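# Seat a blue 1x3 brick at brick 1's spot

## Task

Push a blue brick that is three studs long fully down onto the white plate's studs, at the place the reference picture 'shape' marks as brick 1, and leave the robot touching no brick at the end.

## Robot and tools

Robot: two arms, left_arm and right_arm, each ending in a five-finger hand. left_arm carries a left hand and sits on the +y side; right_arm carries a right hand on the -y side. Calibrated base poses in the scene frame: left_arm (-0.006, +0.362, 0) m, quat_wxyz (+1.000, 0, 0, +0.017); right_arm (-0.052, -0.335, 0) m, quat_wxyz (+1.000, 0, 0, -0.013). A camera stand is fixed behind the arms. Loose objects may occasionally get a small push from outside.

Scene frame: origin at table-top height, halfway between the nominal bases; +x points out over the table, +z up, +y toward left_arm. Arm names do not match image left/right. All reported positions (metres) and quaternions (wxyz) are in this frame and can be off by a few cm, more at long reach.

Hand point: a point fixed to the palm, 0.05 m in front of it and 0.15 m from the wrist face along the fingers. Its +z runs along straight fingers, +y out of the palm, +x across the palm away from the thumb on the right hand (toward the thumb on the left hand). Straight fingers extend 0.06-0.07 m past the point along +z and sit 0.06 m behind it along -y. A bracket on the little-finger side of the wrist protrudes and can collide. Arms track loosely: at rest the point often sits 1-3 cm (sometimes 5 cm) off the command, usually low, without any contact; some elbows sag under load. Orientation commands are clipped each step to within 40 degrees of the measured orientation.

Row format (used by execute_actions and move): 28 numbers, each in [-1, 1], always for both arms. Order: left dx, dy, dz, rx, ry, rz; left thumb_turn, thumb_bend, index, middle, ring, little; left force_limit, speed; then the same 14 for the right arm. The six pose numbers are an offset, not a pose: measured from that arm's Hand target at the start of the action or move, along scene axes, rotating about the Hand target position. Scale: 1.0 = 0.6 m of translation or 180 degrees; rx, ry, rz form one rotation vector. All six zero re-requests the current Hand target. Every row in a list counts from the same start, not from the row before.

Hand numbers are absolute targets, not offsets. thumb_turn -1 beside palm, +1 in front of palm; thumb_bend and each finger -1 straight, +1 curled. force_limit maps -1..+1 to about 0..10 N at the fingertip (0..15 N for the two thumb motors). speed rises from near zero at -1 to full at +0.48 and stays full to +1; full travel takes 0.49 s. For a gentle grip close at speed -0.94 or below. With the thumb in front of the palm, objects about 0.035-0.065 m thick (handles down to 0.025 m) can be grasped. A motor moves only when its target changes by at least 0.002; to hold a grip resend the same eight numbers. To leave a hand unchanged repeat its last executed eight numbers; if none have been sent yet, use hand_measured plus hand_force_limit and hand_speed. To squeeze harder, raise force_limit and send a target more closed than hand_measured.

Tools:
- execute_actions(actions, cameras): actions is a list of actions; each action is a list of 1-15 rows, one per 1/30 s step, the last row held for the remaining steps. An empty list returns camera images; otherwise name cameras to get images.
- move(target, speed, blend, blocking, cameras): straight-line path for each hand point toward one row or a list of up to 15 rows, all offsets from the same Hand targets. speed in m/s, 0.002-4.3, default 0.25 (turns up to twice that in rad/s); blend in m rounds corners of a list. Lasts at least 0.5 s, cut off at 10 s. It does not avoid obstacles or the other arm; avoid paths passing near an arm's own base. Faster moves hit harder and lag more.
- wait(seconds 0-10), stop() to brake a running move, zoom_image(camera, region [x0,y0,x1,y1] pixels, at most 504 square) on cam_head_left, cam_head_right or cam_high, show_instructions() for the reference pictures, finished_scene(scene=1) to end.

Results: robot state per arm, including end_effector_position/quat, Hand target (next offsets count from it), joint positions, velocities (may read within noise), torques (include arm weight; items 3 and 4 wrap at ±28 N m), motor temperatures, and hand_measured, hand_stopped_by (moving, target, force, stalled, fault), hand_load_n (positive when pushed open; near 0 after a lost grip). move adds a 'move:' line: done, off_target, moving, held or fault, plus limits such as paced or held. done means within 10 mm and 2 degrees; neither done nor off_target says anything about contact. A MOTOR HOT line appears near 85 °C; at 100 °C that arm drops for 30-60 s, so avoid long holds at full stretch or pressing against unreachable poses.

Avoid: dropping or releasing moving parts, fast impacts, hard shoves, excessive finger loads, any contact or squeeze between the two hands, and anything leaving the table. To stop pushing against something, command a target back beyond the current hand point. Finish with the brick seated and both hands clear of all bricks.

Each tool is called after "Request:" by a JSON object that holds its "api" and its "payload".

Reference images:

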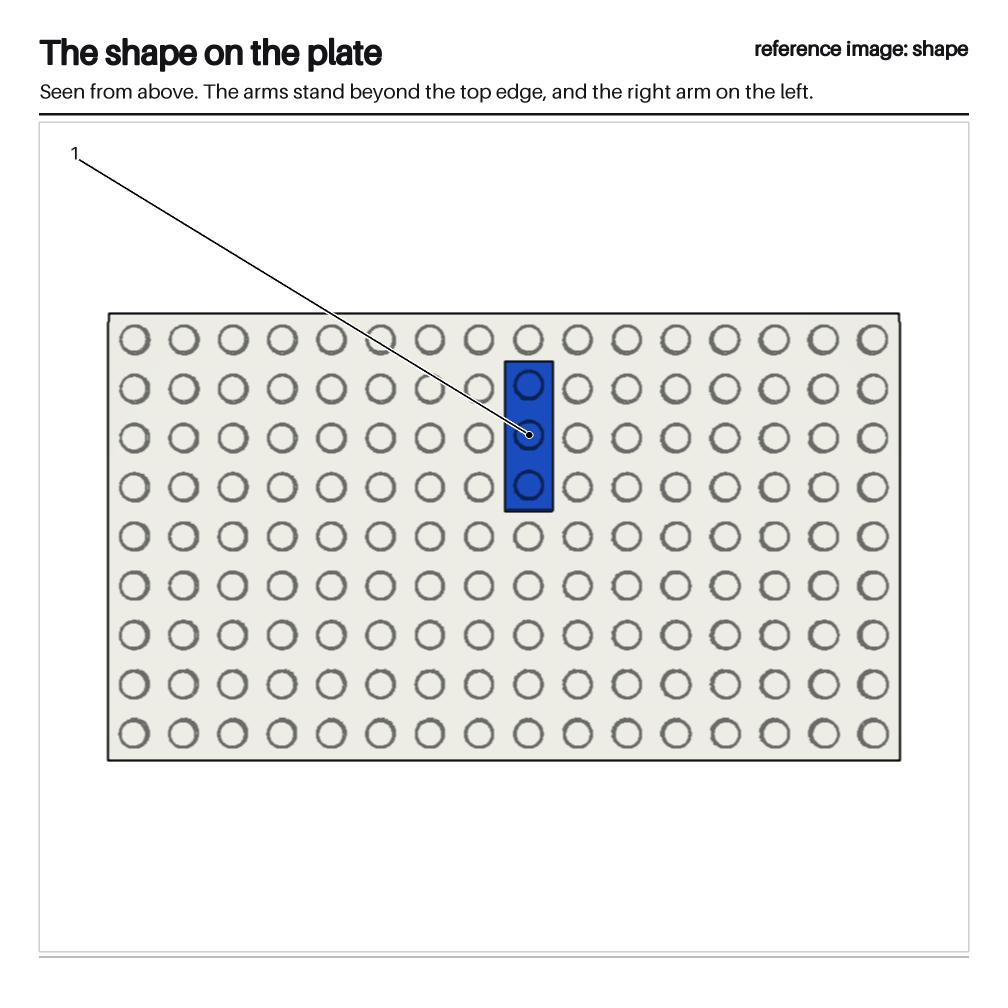

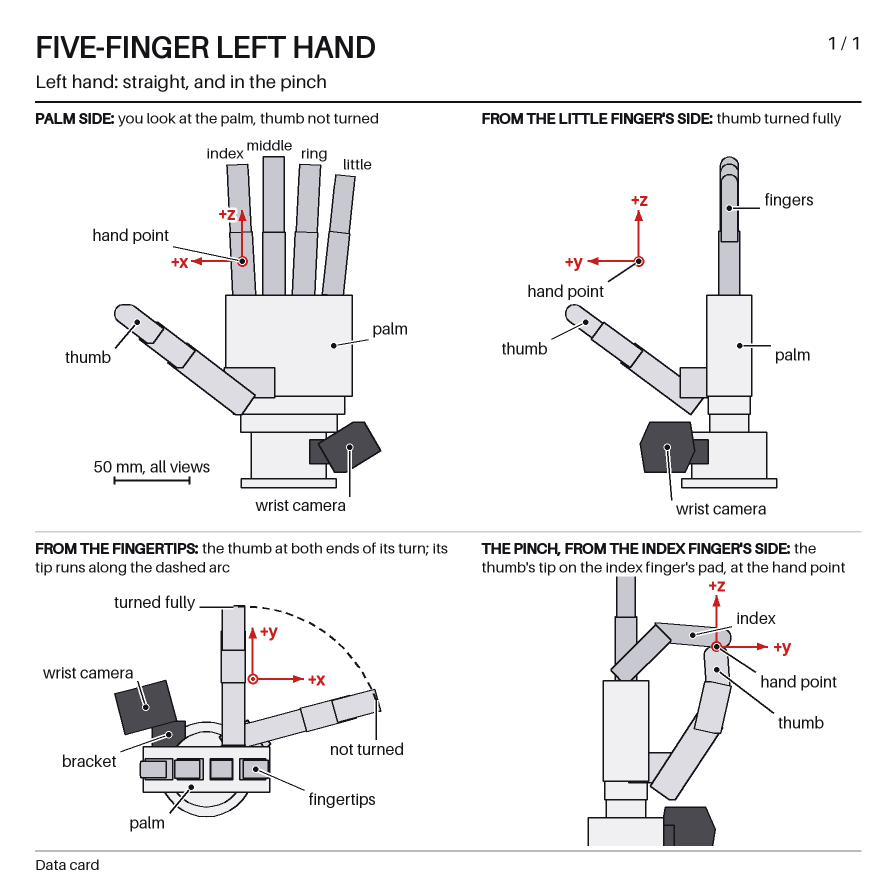

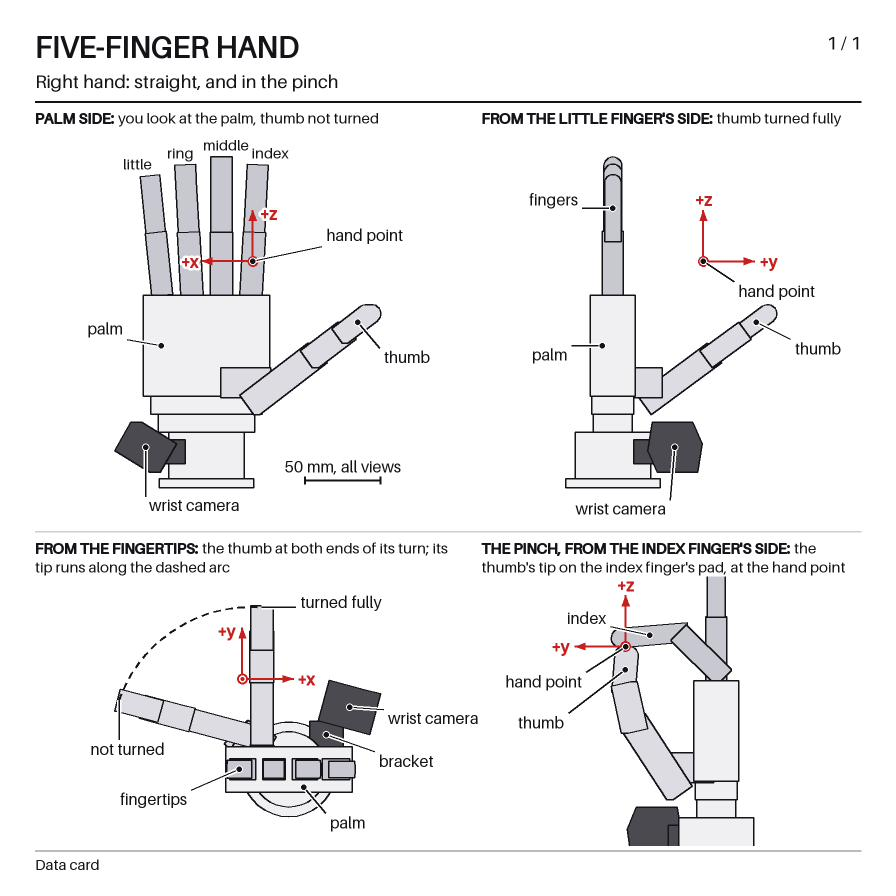

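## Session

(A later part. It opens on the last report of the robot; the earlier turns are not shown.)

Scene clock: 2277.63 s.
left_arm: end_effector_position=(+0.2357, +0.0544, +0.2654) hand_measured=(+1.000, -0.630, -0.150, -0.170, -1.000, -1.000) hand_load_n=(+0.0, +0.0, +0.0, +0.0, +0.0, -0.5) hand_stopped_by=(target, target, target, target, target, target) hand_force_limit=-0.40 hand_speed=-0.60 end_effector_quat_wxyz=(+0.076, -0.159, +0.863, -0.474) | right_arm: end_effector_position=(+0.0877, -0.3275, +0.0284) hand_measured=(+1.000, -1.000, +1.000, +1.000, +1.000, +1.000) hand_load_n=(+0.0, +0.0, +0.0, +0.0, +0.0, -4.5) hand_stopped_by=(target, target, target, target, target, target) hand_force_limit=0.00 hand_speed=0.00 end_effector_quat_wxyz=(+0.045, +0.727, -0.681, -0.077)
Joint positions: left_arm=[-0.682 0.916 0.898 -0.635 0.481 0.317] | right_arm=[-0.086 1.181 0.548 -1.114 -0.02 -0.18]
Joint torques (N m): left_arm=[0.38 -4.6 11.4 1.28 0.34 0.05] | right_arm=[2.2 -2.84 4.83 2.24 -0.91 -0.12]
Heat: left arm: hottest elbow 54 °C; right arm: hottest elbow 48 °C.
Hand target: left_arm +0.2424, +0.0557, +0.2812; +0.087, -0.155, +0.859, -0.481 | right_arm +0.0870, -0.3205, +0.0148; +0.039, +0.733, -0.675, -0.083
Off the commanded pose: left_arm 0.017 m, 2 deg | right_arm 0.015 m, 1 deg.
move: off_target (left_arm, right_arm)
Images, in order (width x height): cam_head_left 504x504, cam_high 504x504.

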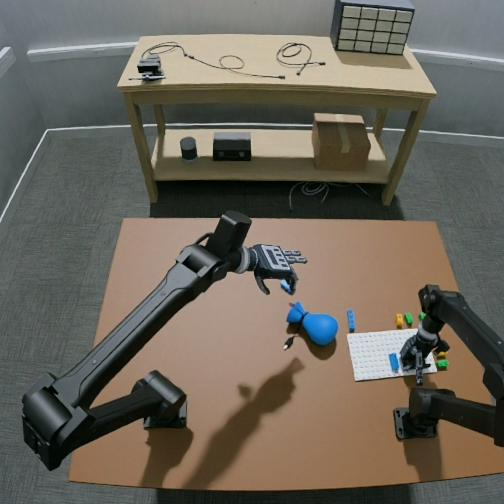

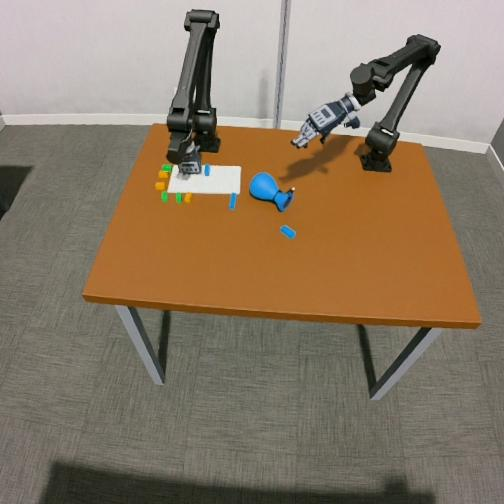

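Request:
{"api": "move", "payload": {"target": [[0,0,0,0,0,0,1,-0.63,-0.15,-0.17,-1,-1,-0.4,-0.6,0,-0.003,0.0203,-0.012,0,0,1,-1,1,1,1,1,0,0]], "speed": 0.05, "cameras": ["cam_head_left","cam_head_right"]}}

Request:
{"api": "zoom_image", "payload": {"camera": "cam_head_left", "region": [375, 340, 425, 390]}}

Request:
{"api": "zoom_image", "payload": {"camera": "cam_head_right", "region": [380, 345, 430, 395]}}

Scene clock: 2308.17 s.
left_arm: end_effector_position=(+0.2357, +0.0544, +0.2654) hand_measured=(+1.000, -0.630, -0.150, -0.170, -1.000, -1.000) hand_load_n=(+0.0, +0.0, -0.5, +0.0, +0.0, +0.0) hand_stopped_by=(target, target, target, target, target, target) hand_force_limit=-0.40 hand_speed=-0.60 end_effector_quat_wxyz=(+0.076, -0.159, +0.863, -0.474) | right_arm: end_effector_position=(+0.0875, -0.3261, +0.0279) hand_measured=(+1.000, -1.000, +1.000, +1.000, +1.000, +1.000) hand_load_n=(+0.0, +0.0, +0.0, +0.0, -0.5, -1.0) hand_stopped_by=(target, target, target, target, target, target) hand_force_limit=0.00 hand_speed=0.00 end_effector_quat_wxyz=(+0.054, +0.730, -0.677, -0.070)
Joint positions: left_arm=[-0.682 0.916 0.898 -0.635 0.481 0.317] | right_arm=[-0.059 1.181 0.548 -1.114 -0.002 -0.16]
Joint torques (N m): left_arm=[0.38 -4.6 11.38 1.29 0.34 0.05] | right_arm=[1.67 -4.78 6.37 0.32 -0.24 -0.02]
Motor temperatures (°C): left_arm=[28 31 54 28 26 27] | right_arm=[26 30 45 27 29 27]
Heat: left arm: hottest elbow 54 °C; right arm: hottest elbow 45 °C.
Hand target: left_arm +0.2424, +0.0557, +0.2812; +0.087, -0.155, +0.859, -0.481 | right_arm +0.0870, -0.3223, +0.0270; +0.053, +0.732, -0.676, -0.070
Off the commanded pose: left_arm 0.017 m, 2 deg | right_arm 0.004 m, 0 deg.
move: off_target (left_arm)
Images, in order (width x height): cam_head_left 504x504, cam_head_right 504x504.

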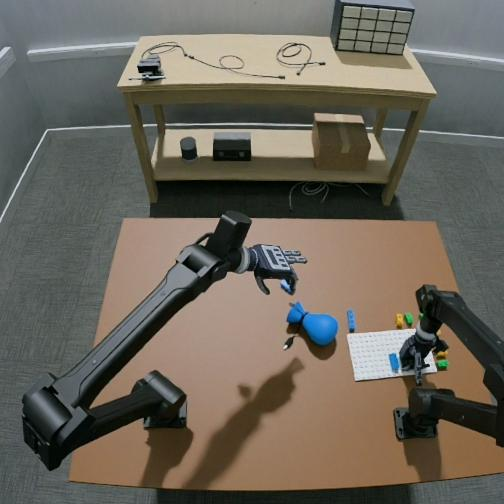

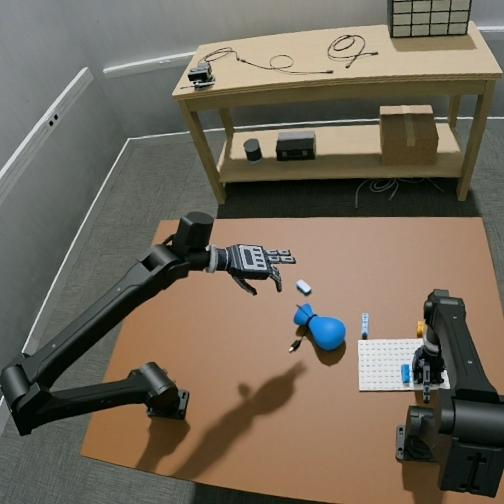

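Scaled by 10.080.

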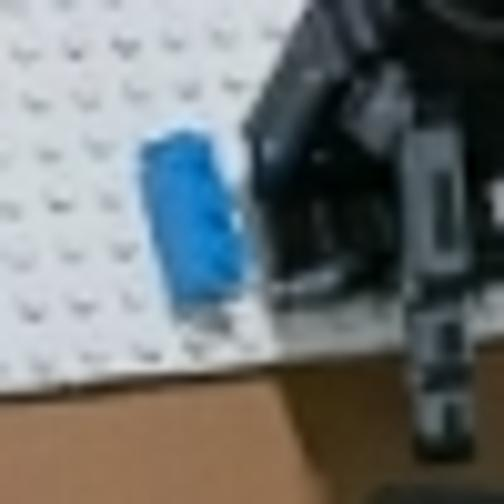

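Scaled by 10.080.

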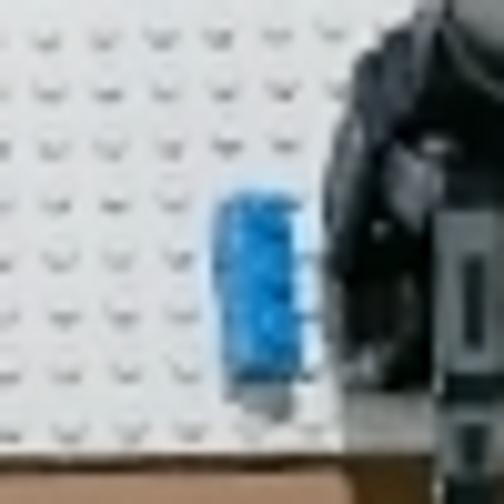

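Request:
{"api": "move", "payload": {"target": [[0,0,0,0,0,0,1,-0.63,-0.15,-0.17,-1,-1,-0.4,-0.6,-0.001,0.0133,0.004,0,0,0,1,-1,1,1,1,1,0,0]], "speed": 0.04, "cameras": ["cam_head_left","cam_head_right"]}}

Request:
{"api": "zoom_image", "payload": {"camera": "cam_head_right", "region": [385, 355, 425, 395]}}

Request:
{"api": "zoom_image", "payload": {"camera": "cam_head_left", "region": [372, 342, 412, 382]}}

Scene clock: 2317.00 s.
left_arm: end_effector_position=(+0.2357, +0.0544, +0.2654) hand_measured=(+1.000, -0.630, -0.150, -0.170, -1.000, -1.000) hand_load_n=(+0.0, +0.0, +0.0, +0.0, +0.0, +0.0) hand_stopped_by=(target, target, target, target, target, target) hand_force_limit=-0.40 hand_speed=-0.60 end_effector_quat_wxyz=(+0.076, -0.159, +0.863, -0.474) | right_arm: end_effector_position=(+0.0876, -0.3186, +0.0285) hand_measured=(+1.000, -1.000, +1.000, +1.000, +1.000, +1.000) hand_load_n=(+0.0, +0.0, +0.0, +0.5, +0.0, -1.0) hand_stopped_by=(target, target, target, target, target, target) hand_force_limit=0.00 hand_speed=0.00 end_effector_quat_wxyz=(+0.054, +0.731, -0.677, -0.069)
Joint positions: left_arm=[-0.682 0.916 0.898 -0.635 0.481 0.317] | right_arm=[-0.025 1.178 0.548 -1.117 -0.005 -0.127]
Joint torques (N m): left_arm=[0.38 -4.6 11.38 1.29 0.34 0.05] | right_arm=[1.85 -5.71 6.6 0.16 -0.36 -0.03]
Heat: left arm: hottest elbow 54 °C; right arm: hottest elbow 44 °C.
Hand target: left_arm +0.2424, +0.0557, +0.2812; +0.087, -0.155, +0.859, -0.481 | right_arm +0.0864, -0.3144, +0.0294; +0.053, +0.732, -0.676, -0.070
Off the commanded pose: left_arm 0.017 m, 2 deg | right_arm 0.004 m, 0 deg.
move: off_target (left_arm)
Images, in order (width x height): cam_head_left 504x504, cam_head_right 504x504.

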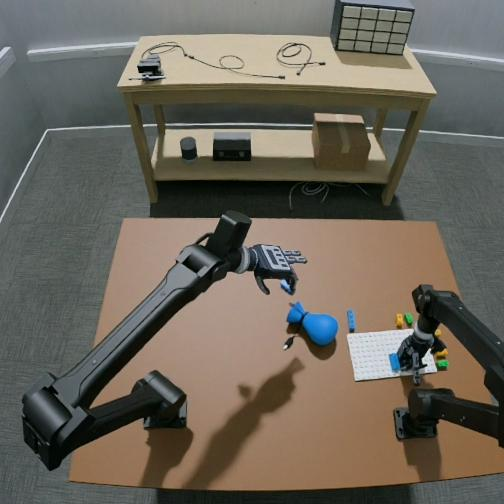

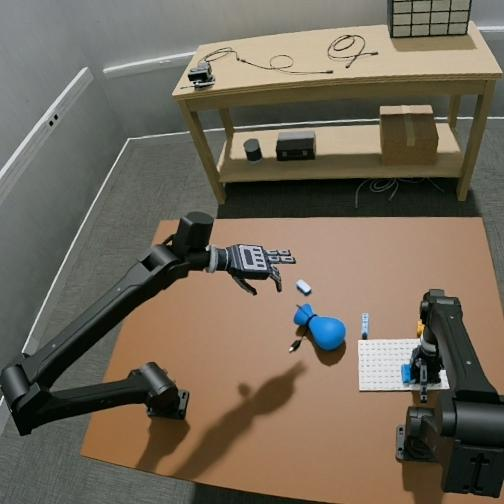

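Scaled by 12.600.

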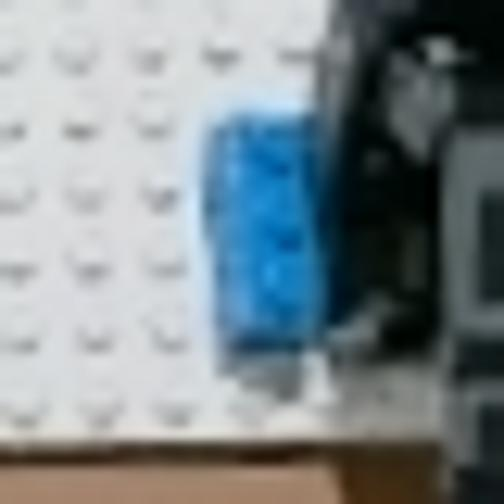

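Scaled by 12.600.

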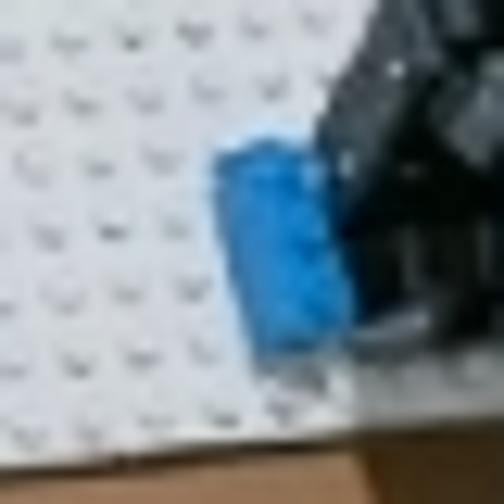

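Request:
{"api": "move", "payload": {"target": [[0,0,0,0,0,0,1,-0.63,-0.15,-0.17,-1,-1,-0.4,-0.6,0,0.0075,0,0,0,0,1,-1,1,1,1,1,0,0]], "speed": 0.03, "cameras": ["cam_head_left","cam_head_right"]}}

Request:
{"api": "zoom_image", "payload": {"camera": "cam_head_right", "region": [385, 355, 425, 395]}}

Request:
{"api": "zoom_image", "payload": {"camera": "cam_head_left", "region": [372, 342, 412, 382]}}

Scene clock: 2322.70 s.
left_arm: end_effector_position=(+0.2357, +0.0544, +0.2654) hand_measured=(+1.000, -0.630, -0.150, -0.170, -1.000, -1.000) hand_load_n=(+0.0, +0.0, +0.0, +0.0, +0.0, +0.0) hand_stopped_by=(target, target, target, target, target, target) hand_force_limit=-0.40 hand_speed=-0.60 end_effector_quat_wxyz=(+0.076, -0.159, +0.863, -0.474) | right_arm: end_effector_position=(+0.0878, -0.3135, +0.0286) hand_measured=(+1.000, -1.000, +1.000, +1.000, +1.000, +1.000) hand_load_n=(+0.0, +0.0, +0.0, +0.0, +0.0, -0.5) hand_stopped_by=(target, target, target, target, target, target) hand_force_limit=0.00 hand_speed=0.00 end_effector_quat_wxyz=(+0.054, +0.731, -0.677, -0.070)
Joint positions: left_arm=[-0.682 0.916 0.898 -0.635 0.481 0.317] | right_arm=[-0.005 1.178 0.548 -1.117 -0.011 -0.108]
Joint torques (N m): left_arm=[0.32 -4.6 11.38 1.28 0.34 0.05] | right_arm=[1.79 -5.66 6.58 0.2 -0.27 0]
Heat: left arm: hottest elbow 54 °C; right arm: hottest elbow 44 °C.
Hand target: left_arm +0.2424, +0.0557, +0.2812; +0.087, -0.155, +0.859, -0.481 | right_arm +0.0864, -0.3098, +0.0294; +0.053, +0.732, -0.676, -0.070
Off the commanded pose: left_arm 0.017 m, 2 deg | right_arm 0.004 m, 0 deg.
move: off_target (left_arm)
Images, in order (width x height): cam_head_left 504x504, cam_head_right 504x504.

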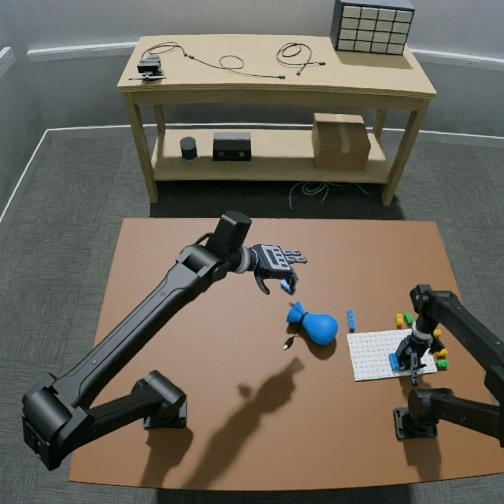

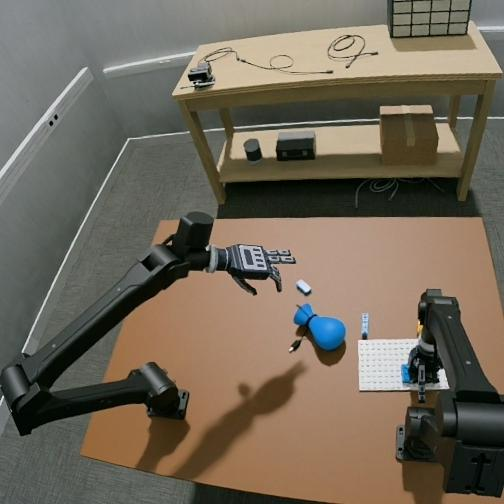

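Scaled by 12.600.

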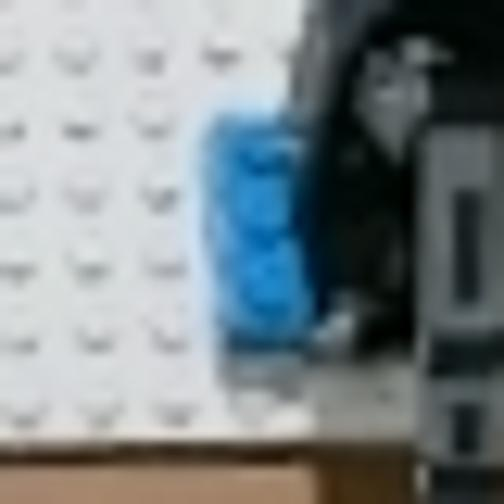

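Scaled by 12.600.

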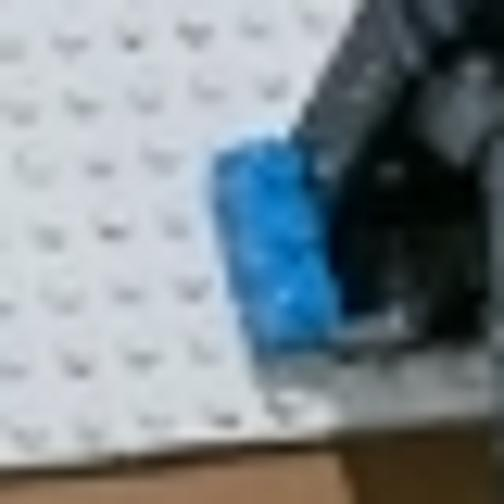

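Request:
{"api": "move", "payload": {"target": [[0,0,0,0,0,0,1,-0.63,-0.15,-0.17,-1,-1,-0.4,-0.6,0,0.005,0,0,0,0,1,-1,1,1,1,1,0,0]], "speed": 0.03, "cameras": ["cam_head_left","cam_head_right"]}}

Request:
{"api": "zoom_image", "payload": {"camera": "cam_head_right", "region": [385, 355, 425, 395]}}

Request:
{"api": "zoom_image", "payload": {"camera": "cam_head_left", "region": [372, 342, 412, 382]}}

Scene clock: 2329.87 s.
left_arm: end_effector_position=(+0.2357, +0.0544, +0.2654) hand_measured=(+1.000, -0.630, -0.150, -0.170, -1.000, -1.000) hand_load_n=(+0.0, -0.5, +0.0, +0.0, +0.0, +0.0) hand_stopped_by=(target, target, target, target, target, target) hand_force_limit=-0.40 hand_speed=-0.60 end_effector_quat_wxyz=(+0.076, -0.159, +0.863, -0.474) | right_arm: end_effector_position=(+0.0879, -0.3107, +0.0286) hand_measured=(+1.000, -1.000, +1.000, +1.000, +1.000, +1.000) hand_load_n=(+0.0, -0.5, +0.0, +0.0, +0.0, -0.5) hand_stopped_by=(target, target, target, target, target, target) hand_force_limit=0.00 hand_speed=0.00 end_effector_quat_wxyz=(+0.054, +0.731, -0.677, -0.070)
Joint positions: left_arm=[-0.682 0.916 0.898 -0.635 0.481 0.317] | right_arm=[0.007 1.178 0.548 -1.117 -0.012 -0.096]
Joint torques (N m): left_arm=[0.38 -4.6 11.4 1.28 0.34 0.05] | right_arm=[1.96 -5.3 6.56 0.06 -0.32 0]
Heat: left arm: hottest elbow 54 °C; right arm: hottest elbow 44 °C.
Hand target: left_arm +0.2424, +0.0557, +0.2812; +0.087, -0.155, +0.859, -0.481 | right_arm +0.0864, -0.3068, +0.0294; +0.053, +0.732, -0.676, -0.070
Off the commanded pose: left_arm 0.017 m, 2 deg | right_arm 0.004 m, 0 deg.
move: off_target (left_arm)
Images, in order (width x height): cam_head_left 504x504, cam_head_right 504x504.

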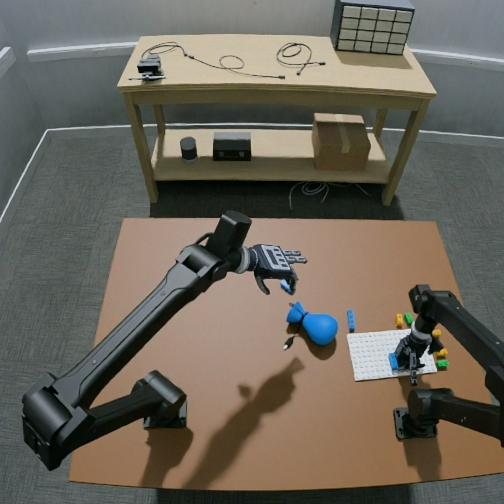

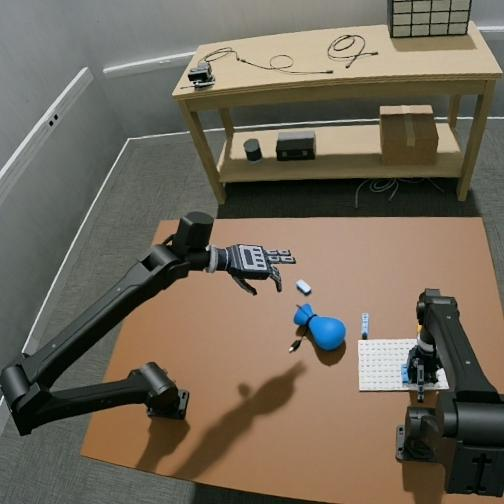

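Scaled by 12.600.

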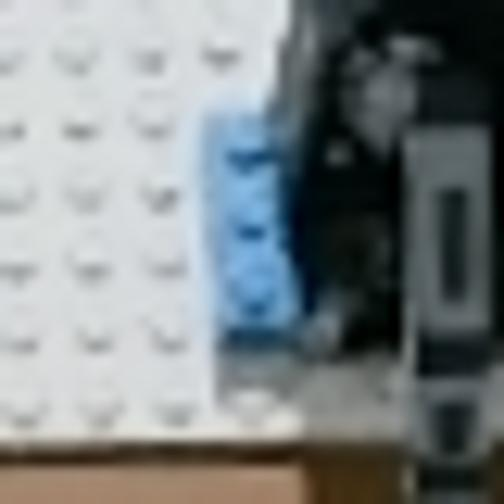

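Scaled by 12.600.

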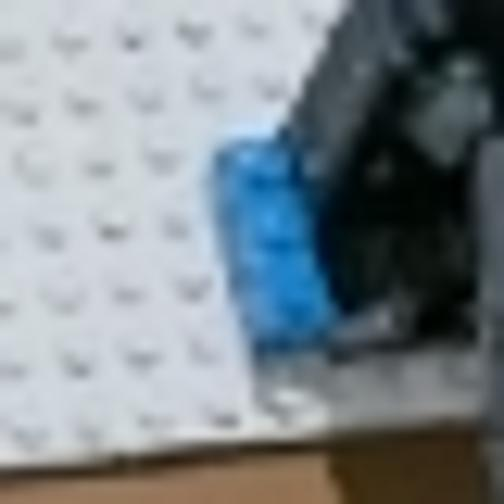

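Request:
{"api": "move", "payload": {"target": [[0,0,0,0,0,0,1,-0.63,-0.15,-0.17,-1,-1,-0.4,-0.6,0,0.004,0,0,0,0,1,-1,1,1,1,1,0,0]], "speed": 0.03, "cameras": ["cam_head_left","cam_head_right"]}}

Request:
{"api": "zoom_image", "payload": {"camera": "cam_head_right", "region": [385, 355, 425, 395]}}

Request:
{"api": "zoom_image", "payload": {"camera": "cam_head_left", "region": [372, 342, 412, 382]}}

Scene clock: 2348.97 s.
left_arm: end_effector_position=(+0.2357, +0.0544, +0.2654) hand_measured=(+1.000, -0.630, -0.150, -0.170, -1.000, -1.000) hand_load_n=(+0.0, +0.0, +0.0, +0.0, +0.0, +0.0) hand_stopped_by=(target, target, target, target, target, target) hand_force_limit=-0.40 hand_speed=-0.60 end_effector_quat_wxyz=(+0.076, -0.159, +0.863, -0.474) | right_arm: end_effector_position=(+0.0878, -0.3101, +0.0285) hand_measured=(+1.000, -1.000, +1.000, +1.000, +1.000, +1.000) hand_load_n=(+0.0, +0.0, +0.0, +0.0, +0.0, +0.0) hand_stopped_by=(target, target, target, target, target, target) hand_force_limit=0.00 hand_speed=0.00 end_effector_quat_wxyz=(+0.055, +0.732, -0.675, -0.069)
Joint positions: left_arm=[-0.682 0.916 0.898 -0.635 0.481 0.317] | right_arm=[0.013 1.178 0.548 -1.117 -0.01 -0.094]
Joint torques (N m): left_arm=[0.38 -4.6 11.38 1.29 0.34 0.05] | right_arm=[2.08 -5.54 6.49 0.12 -0.47 0.01]
Motor temperatures (°C): left_arm=[28 31 55 28 26 27] | right_arm=[26 30 43 27 29 27]
Heat: left arm: hottest elbow 55 °C; right arm: hottest elbow 43 °C.
Hand target: left_arm +0.2424, +0.0557, +0.2812; +0.087, -0.155, +0.859, -0.481 | right_arm +0.0864, -0.3044, +0.0294; +0.053, +0.732, -0.676, -0.070
Off the commanded pose: left_arm 0.017 m, 2 deg | right_arm 0.006 m, 0 deg.
move: off_target (left_arm)
Images, in order (width x height): cam_head_left 504x504, cam_head_right 504x504.

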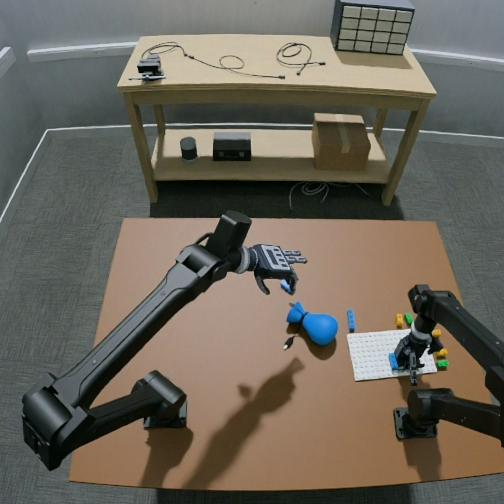

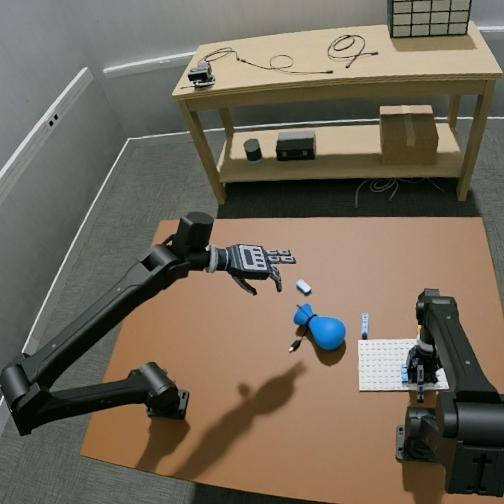

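Scaled by 12.600.

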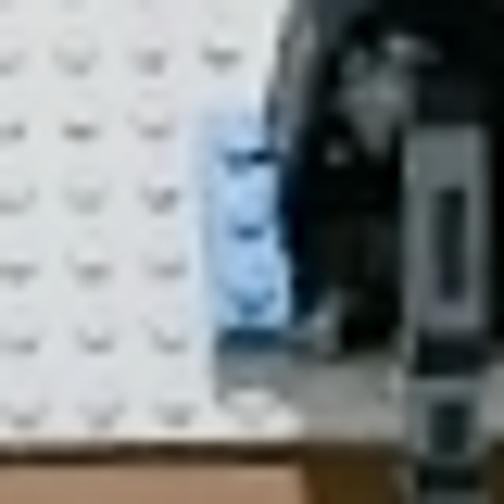

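Scaled by 12.600.

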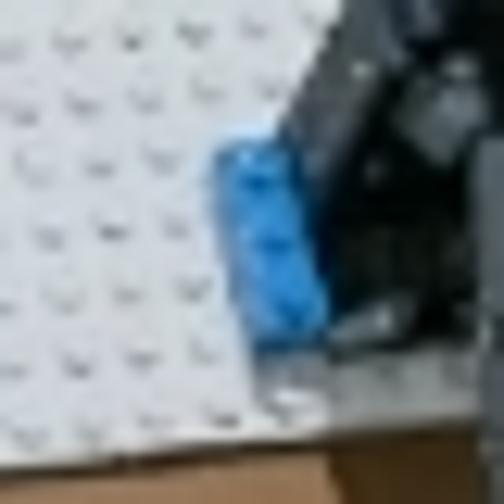

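Request:
{"api": "move", "payload": {"target": [[0,0,0,0,0,0,1,-0.63,-0.15,-0.17,-1,-1,-0.4,-0.6,0,0.005,0,0,0,0,1,-1,1,1,1,1,0,0]], "speed": 0.03, "cameras": ["cam_head_left","cam_head_right","cam_high"]}}

Request:
{"api": "zoom_image", "payload": {"camera": "cam_head_right", "region": [385, 355, 425, 395]}}

Request:
{"api": "zoom_image", "payload": {"camera": "cam_head_left", "region": [372, 342, 412, 382]}}

Request:
{"api": "zoom_image", "payload": {"camera": "cam_high", "region": [190, 150, 230, 190]}}

Scene clock: 2362.07 s.
left_arm: end_effector_position=(+0.2357, +0.0544, +0.2654) hand_measured=(+1.000, -0.630, -0.150, -0.170, -1.000, -1.000) hand_load_n=(+0.0, +0.0, +0.0, +0.0, -0.5, +0.0) hand_stopped_by=(target, target, target, target, target, target) hand_force_limit=-0.40 hand_speed=-0.60 end_effector_quat_wxyz=(+0.076, -0.159, +0.863, -0.474) | right_arm: end_effector_position=(+0.0878, -0.3098, +0.0284) hand_measured=(+1.000, -1.000, +1.000, +1.000, +1.000, +1.000) hand_load_n=(+0.0, +0.0, -0.5, +0.0, +0.0, +0.0) hand_stopped_by=(target, target, target, target, target, target) hand_force_limit=0.00 hand_speed=0.00 end_effector_quat_wxyz=(+0.057, +0.733, -0.674, -0.066)
Joint positions: left_arm=[-0.682 0.916 0.898 -0.635 0.481 0.317] | right_arm=[0.021 1.177 0.548 -1.117 -0.005 -0.088]
Joint torques (N m): left_arm=[0.38 -4.6 11.4 1.29 0.34 0.05] | right_arm=[2.67 -5.54 6.56 0.2 -0.79 0.11]
Motor temperatures (°C): left_arm=[28 31 55 28 26 27] | right_arm=[26 30 43 27 29 27]
Heat: left arm: hottest elbow 55 °C; right arm: hottest elbow 43 °C.
Hand target: left_arm +0.2424, +0.0557, +0.2812; +0.087, -0.155, +0.859, -0.481 | right_arm +0.0864, -0.3014, +0.0294; +0.053, +0.732, -0.676, -0.070
Off the commanded pose: left_arm 0.017 m, 2 deg | right_arm 0.008 m, 1 deg.
move: off_target (left_arm)

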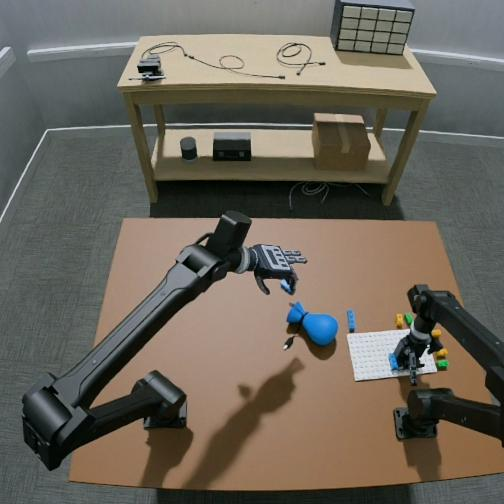

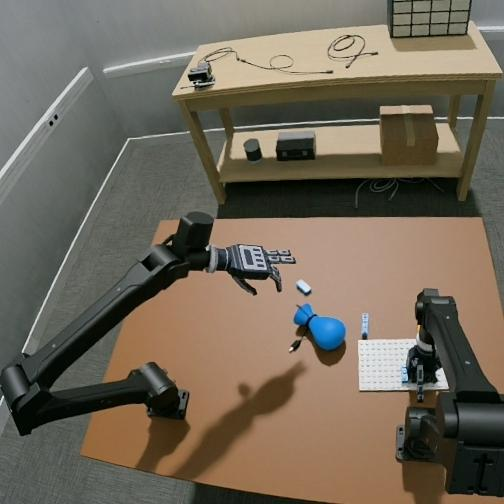

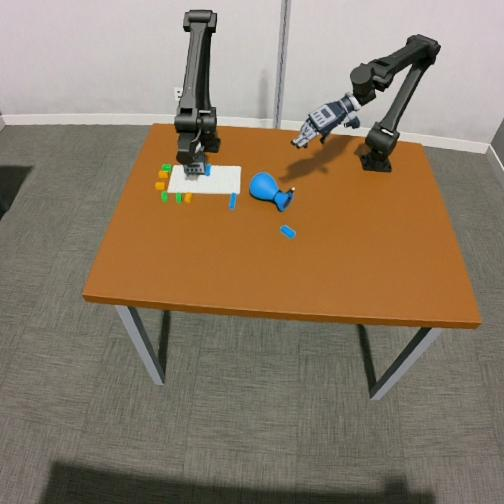

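Scaled by 12.600.

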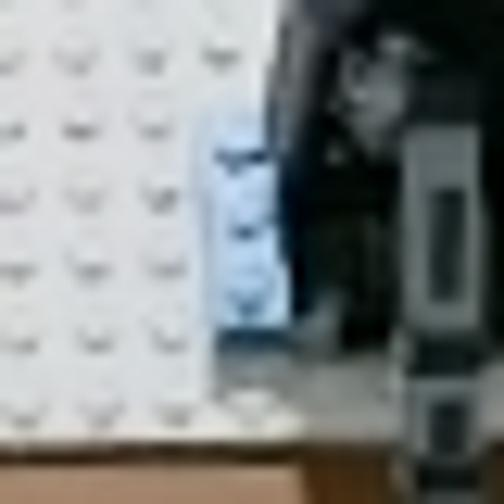

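Scaled by 12.600.

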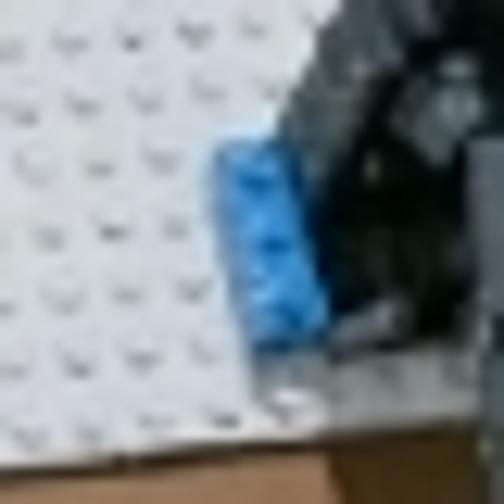

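Scaled by 12.600.

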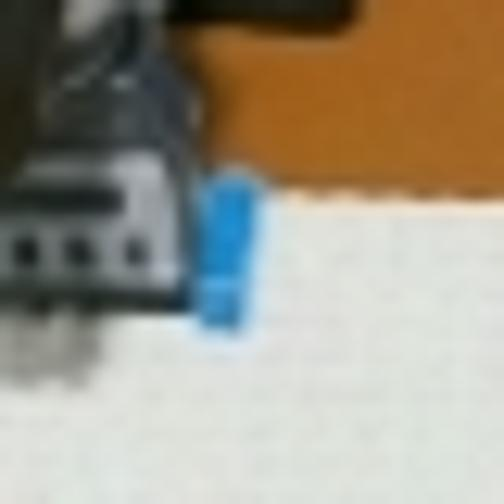

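Request:
{"api": "move", "payload": {"target": [[0,0,0,0,0,0,1,-0.63,-0.15,-0.17,-1,-1,-0.4,-0.6,0,-0.04,0.01,0,0,0,1,-1,1,1,1,1,0,0]], "speed": 0.06, "cameras": ["cam_head_left","cam_head_right","cam_high"]}}

Request:
{"api": "zoom_image", "payload": {"camera": "cam_head_right", "region": [385, 355, 425, 395]}}

Request:
{"api": "zoom_image", "payload": {"camera": "cam_head_left", "region": [372, 342, 412, 382]}}

Request:
{"api": "zoom_image", "payload": {"camera": "cam_high", "region": [190, 150, 230, 190]}}

Scene clock: 2389.13 s.
left_arm: end_effector_position=(+0.2357, +0.0544, +0.2654) hand_measured=(+1.000, -0.630, -0.150, -0.170, -1.000, -1.000) hand_load_n=(+0.0, +0.0, +0.0, +0.0, +0.0, +0.0) hand_stopped_by=(target, target, target, target, target, target) hand_force_limit=-0.40 hand_speed=-0.60 end_effector_quat_wxyz=(+0.076, -0.159, +0.863, -0.474) | right_arm: end_effector_position=(+0.0841, -0.3222, +0.0309) hand_measured=(+1.000, -1.000, +1.000, +1.000, +1.000, +1.000) hand_load_n=(+0.0, +0.0, +0.0, +0.0, +0.0, +0.0) hand_stopped_by=(target, target, target, target, target, target) hand_force_limit=0.00 hand_speed=0.00 end_effector_quat_wxyz=(+0.057, +0.732, -0.675, -0.073)
Joint positions: left_arm=[-0.682 0.916 0.898 -0.635 0.481 0.317] | right_arm=[-0.042 1.172 0.548 -1.132 -0.004 -0.148]
Joint torques (N m): left_arm=[0.38 -4.6 11.4 1.28 0.34 0.05] | right_arm=[-0.91 -6.07 7.53 -0.24 -0.02 -0.24]
Motor temperatures (°C): left_arm=[28 30 55 28 26 27] | right_arm=[26 30 42 27 29 28]
Heat: left arm: hottest elbow 55 °C; right arm: hottest elbow 42 °C.
Hand target: left_arm +0.2424, +0.0557, +0.2812; +0.087, -0.155, +0.859, -0.481 | right_arm +0.0864, -0.3254, +0.0354; +0.053, +0.732, -0.676, -0.070
Off the commanded pose: left_arm 0.017 m, 2 deg | right_arm 0.006 m, 1 deg.
move: off_target (left_arm)

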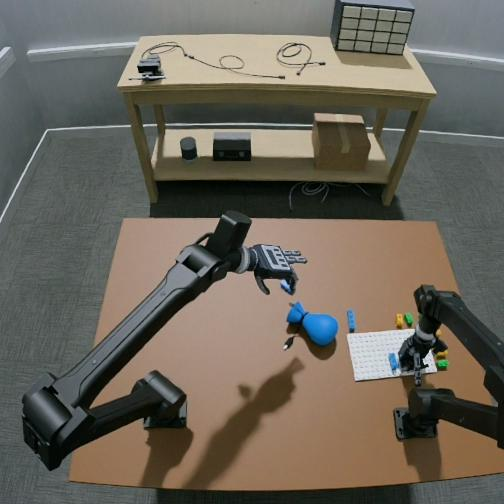

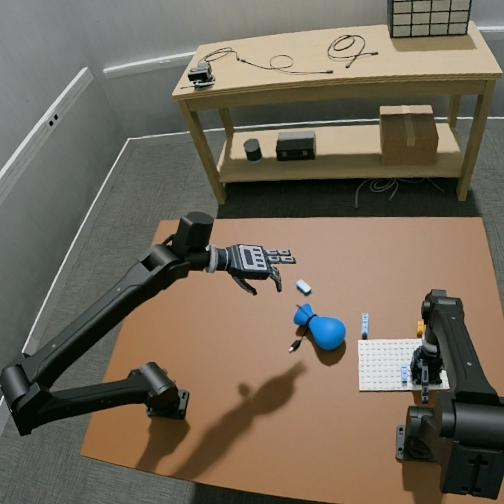

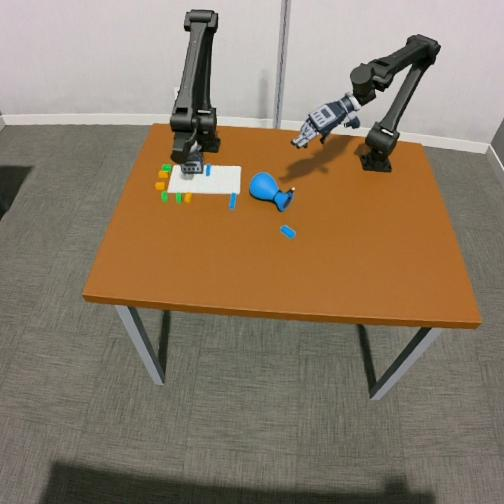

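Scaled by 12.600.

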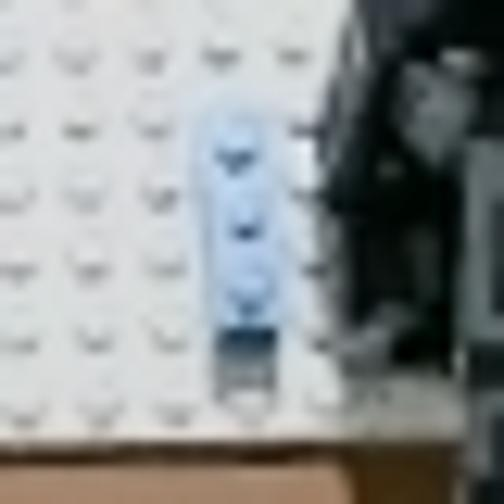

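Scaled by 12.600.

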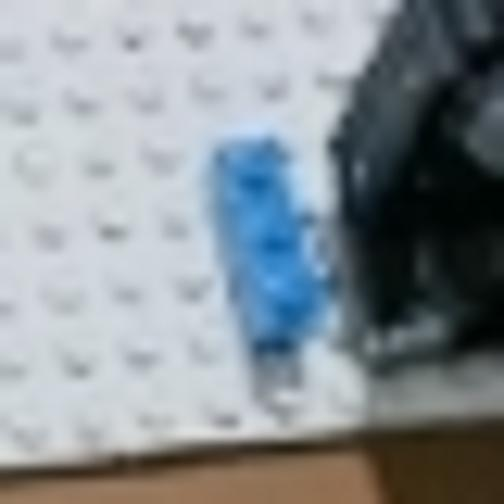

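Scaled by 12.600.

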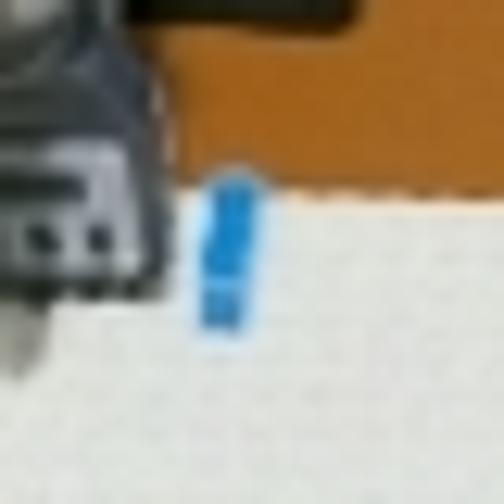

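Request:
{"api": "move", "payload": {"target": [[0,0,0,0,0,0,1,-0.63,-0.15,-0.17,-1,-1,-0.4,-0.6,0,0,0.0667,-0.005,0,0,1,-1,1,1,1,1,0,0],[0,0,0,0,0,0,1,-0.63,-0.15,-0.17,-1,-1,-0.4,-0.6,0,0.0883,0.06,-0.0094,0,0,1,-1,1,1,1,1,0,0]], "speed": 0.1, "cameras": ["cam_head_left","cam_head_right","cam_high"]}}

Request:
{"api": "zoom_image", "payload": {"camera": "cam_head_left", "region": [372, 332, 422, 382]}}

Request:
{"api": "zoom_image", "payload": {"camera": "cam_high", "region": [185, 140, 235, 190]}}

Request:
{"api": "zoom_image", "payload": {"camera": "cam_head_right", "region": [380, 345, 430, 395]}}

Scene clock: 2415.40 s.
left_arm: end_effector_position=(+0.2357, +0.0544, +0.2654) hand_measured=(+1.000, -0.630, -0.150, -0.170, -1.000, -1.000) hand_load_n=(+0.0, +0.0, +0.0, +0.0, +0.0, +0.0) hand_stopped_by=(target, target, target, target, target, target) hand_force_limit=-0.40 hand_speed=-0.60 end_effector_quat_wxyz=(+0.076, -0.159, +0.863, -0.474) | right_arm: end_effector_position=(+0.0660, -0.2779, +0.0616) hand_measured=(+1.000, -1.000, +1.000, +1.000, +1.000, +1.000) hand_load_n=(+0.0, +0.0, +0.0, +0.0, +0.0, +0.0) hand_stopped_by=(target, target, target, target, target, target) hand_force_limit=0.00 hand_speed=0.00 end_effector_quat_wxyz=(+0.079, +0.728, -0.676, -0.076)
Joint positions: left_arm=[-0.682 0.916 0.898 -0.635 0.481 0.317] | right_arm=[0.177 1.09 0.577 -1.276 -0.02 0.075]
Joint torques (N m): left_arm=[0.38 -4.6 11.38 1.28 0.34 0.05] | right_arm=[1.67 -4.07 11.45 0.28 -0.02 -0.01]
Motor temperatures (°C): left_arm=[28 30 55 28 26 27] | right_arm=[26 30 42 27 29 27]
Heat: left arm: hottest elbow 55 °C; right arm: hottest elbow 42 °C.
Hand target: left_arm +0.2424, +0.0557, +0.2812; +0.087, -0.155, +0.859, -0.481 | right_arm +0.0864, -0.2725, +0.0714; +0.064, +0.731, -0.677, -0.060
Off the commanded pose: left_arm 0.017 m, 2 deg | right_arm 0.023 m, 3 deg.
move: off_target (left_arm, right_arm)

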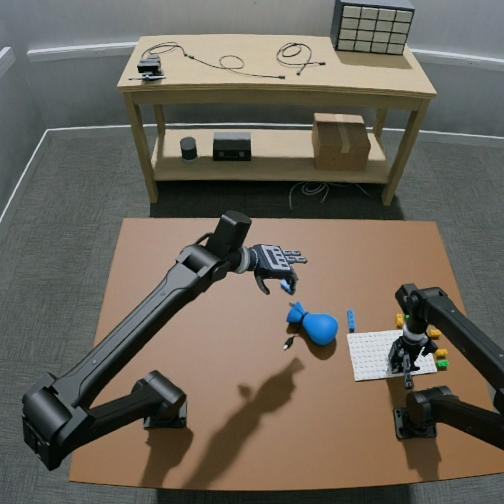

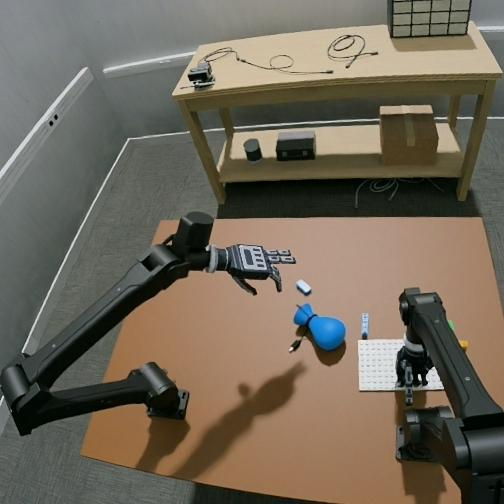

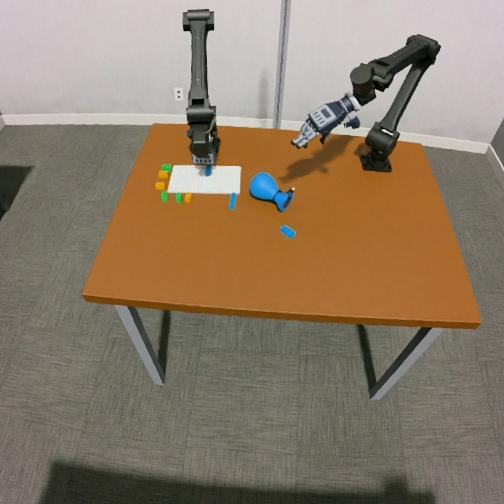

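Scaled by 10.080.

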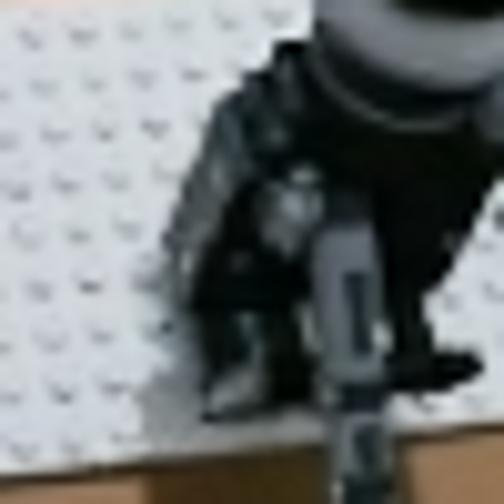

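Scaled by 10.080.

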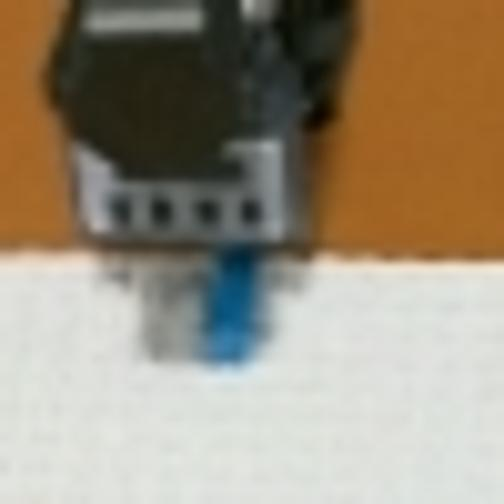

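Scaled by 10.080.

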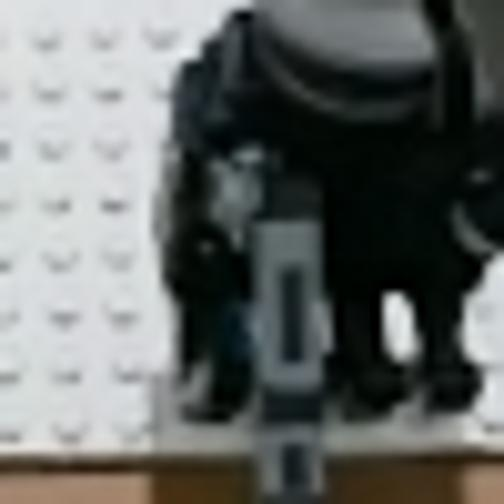

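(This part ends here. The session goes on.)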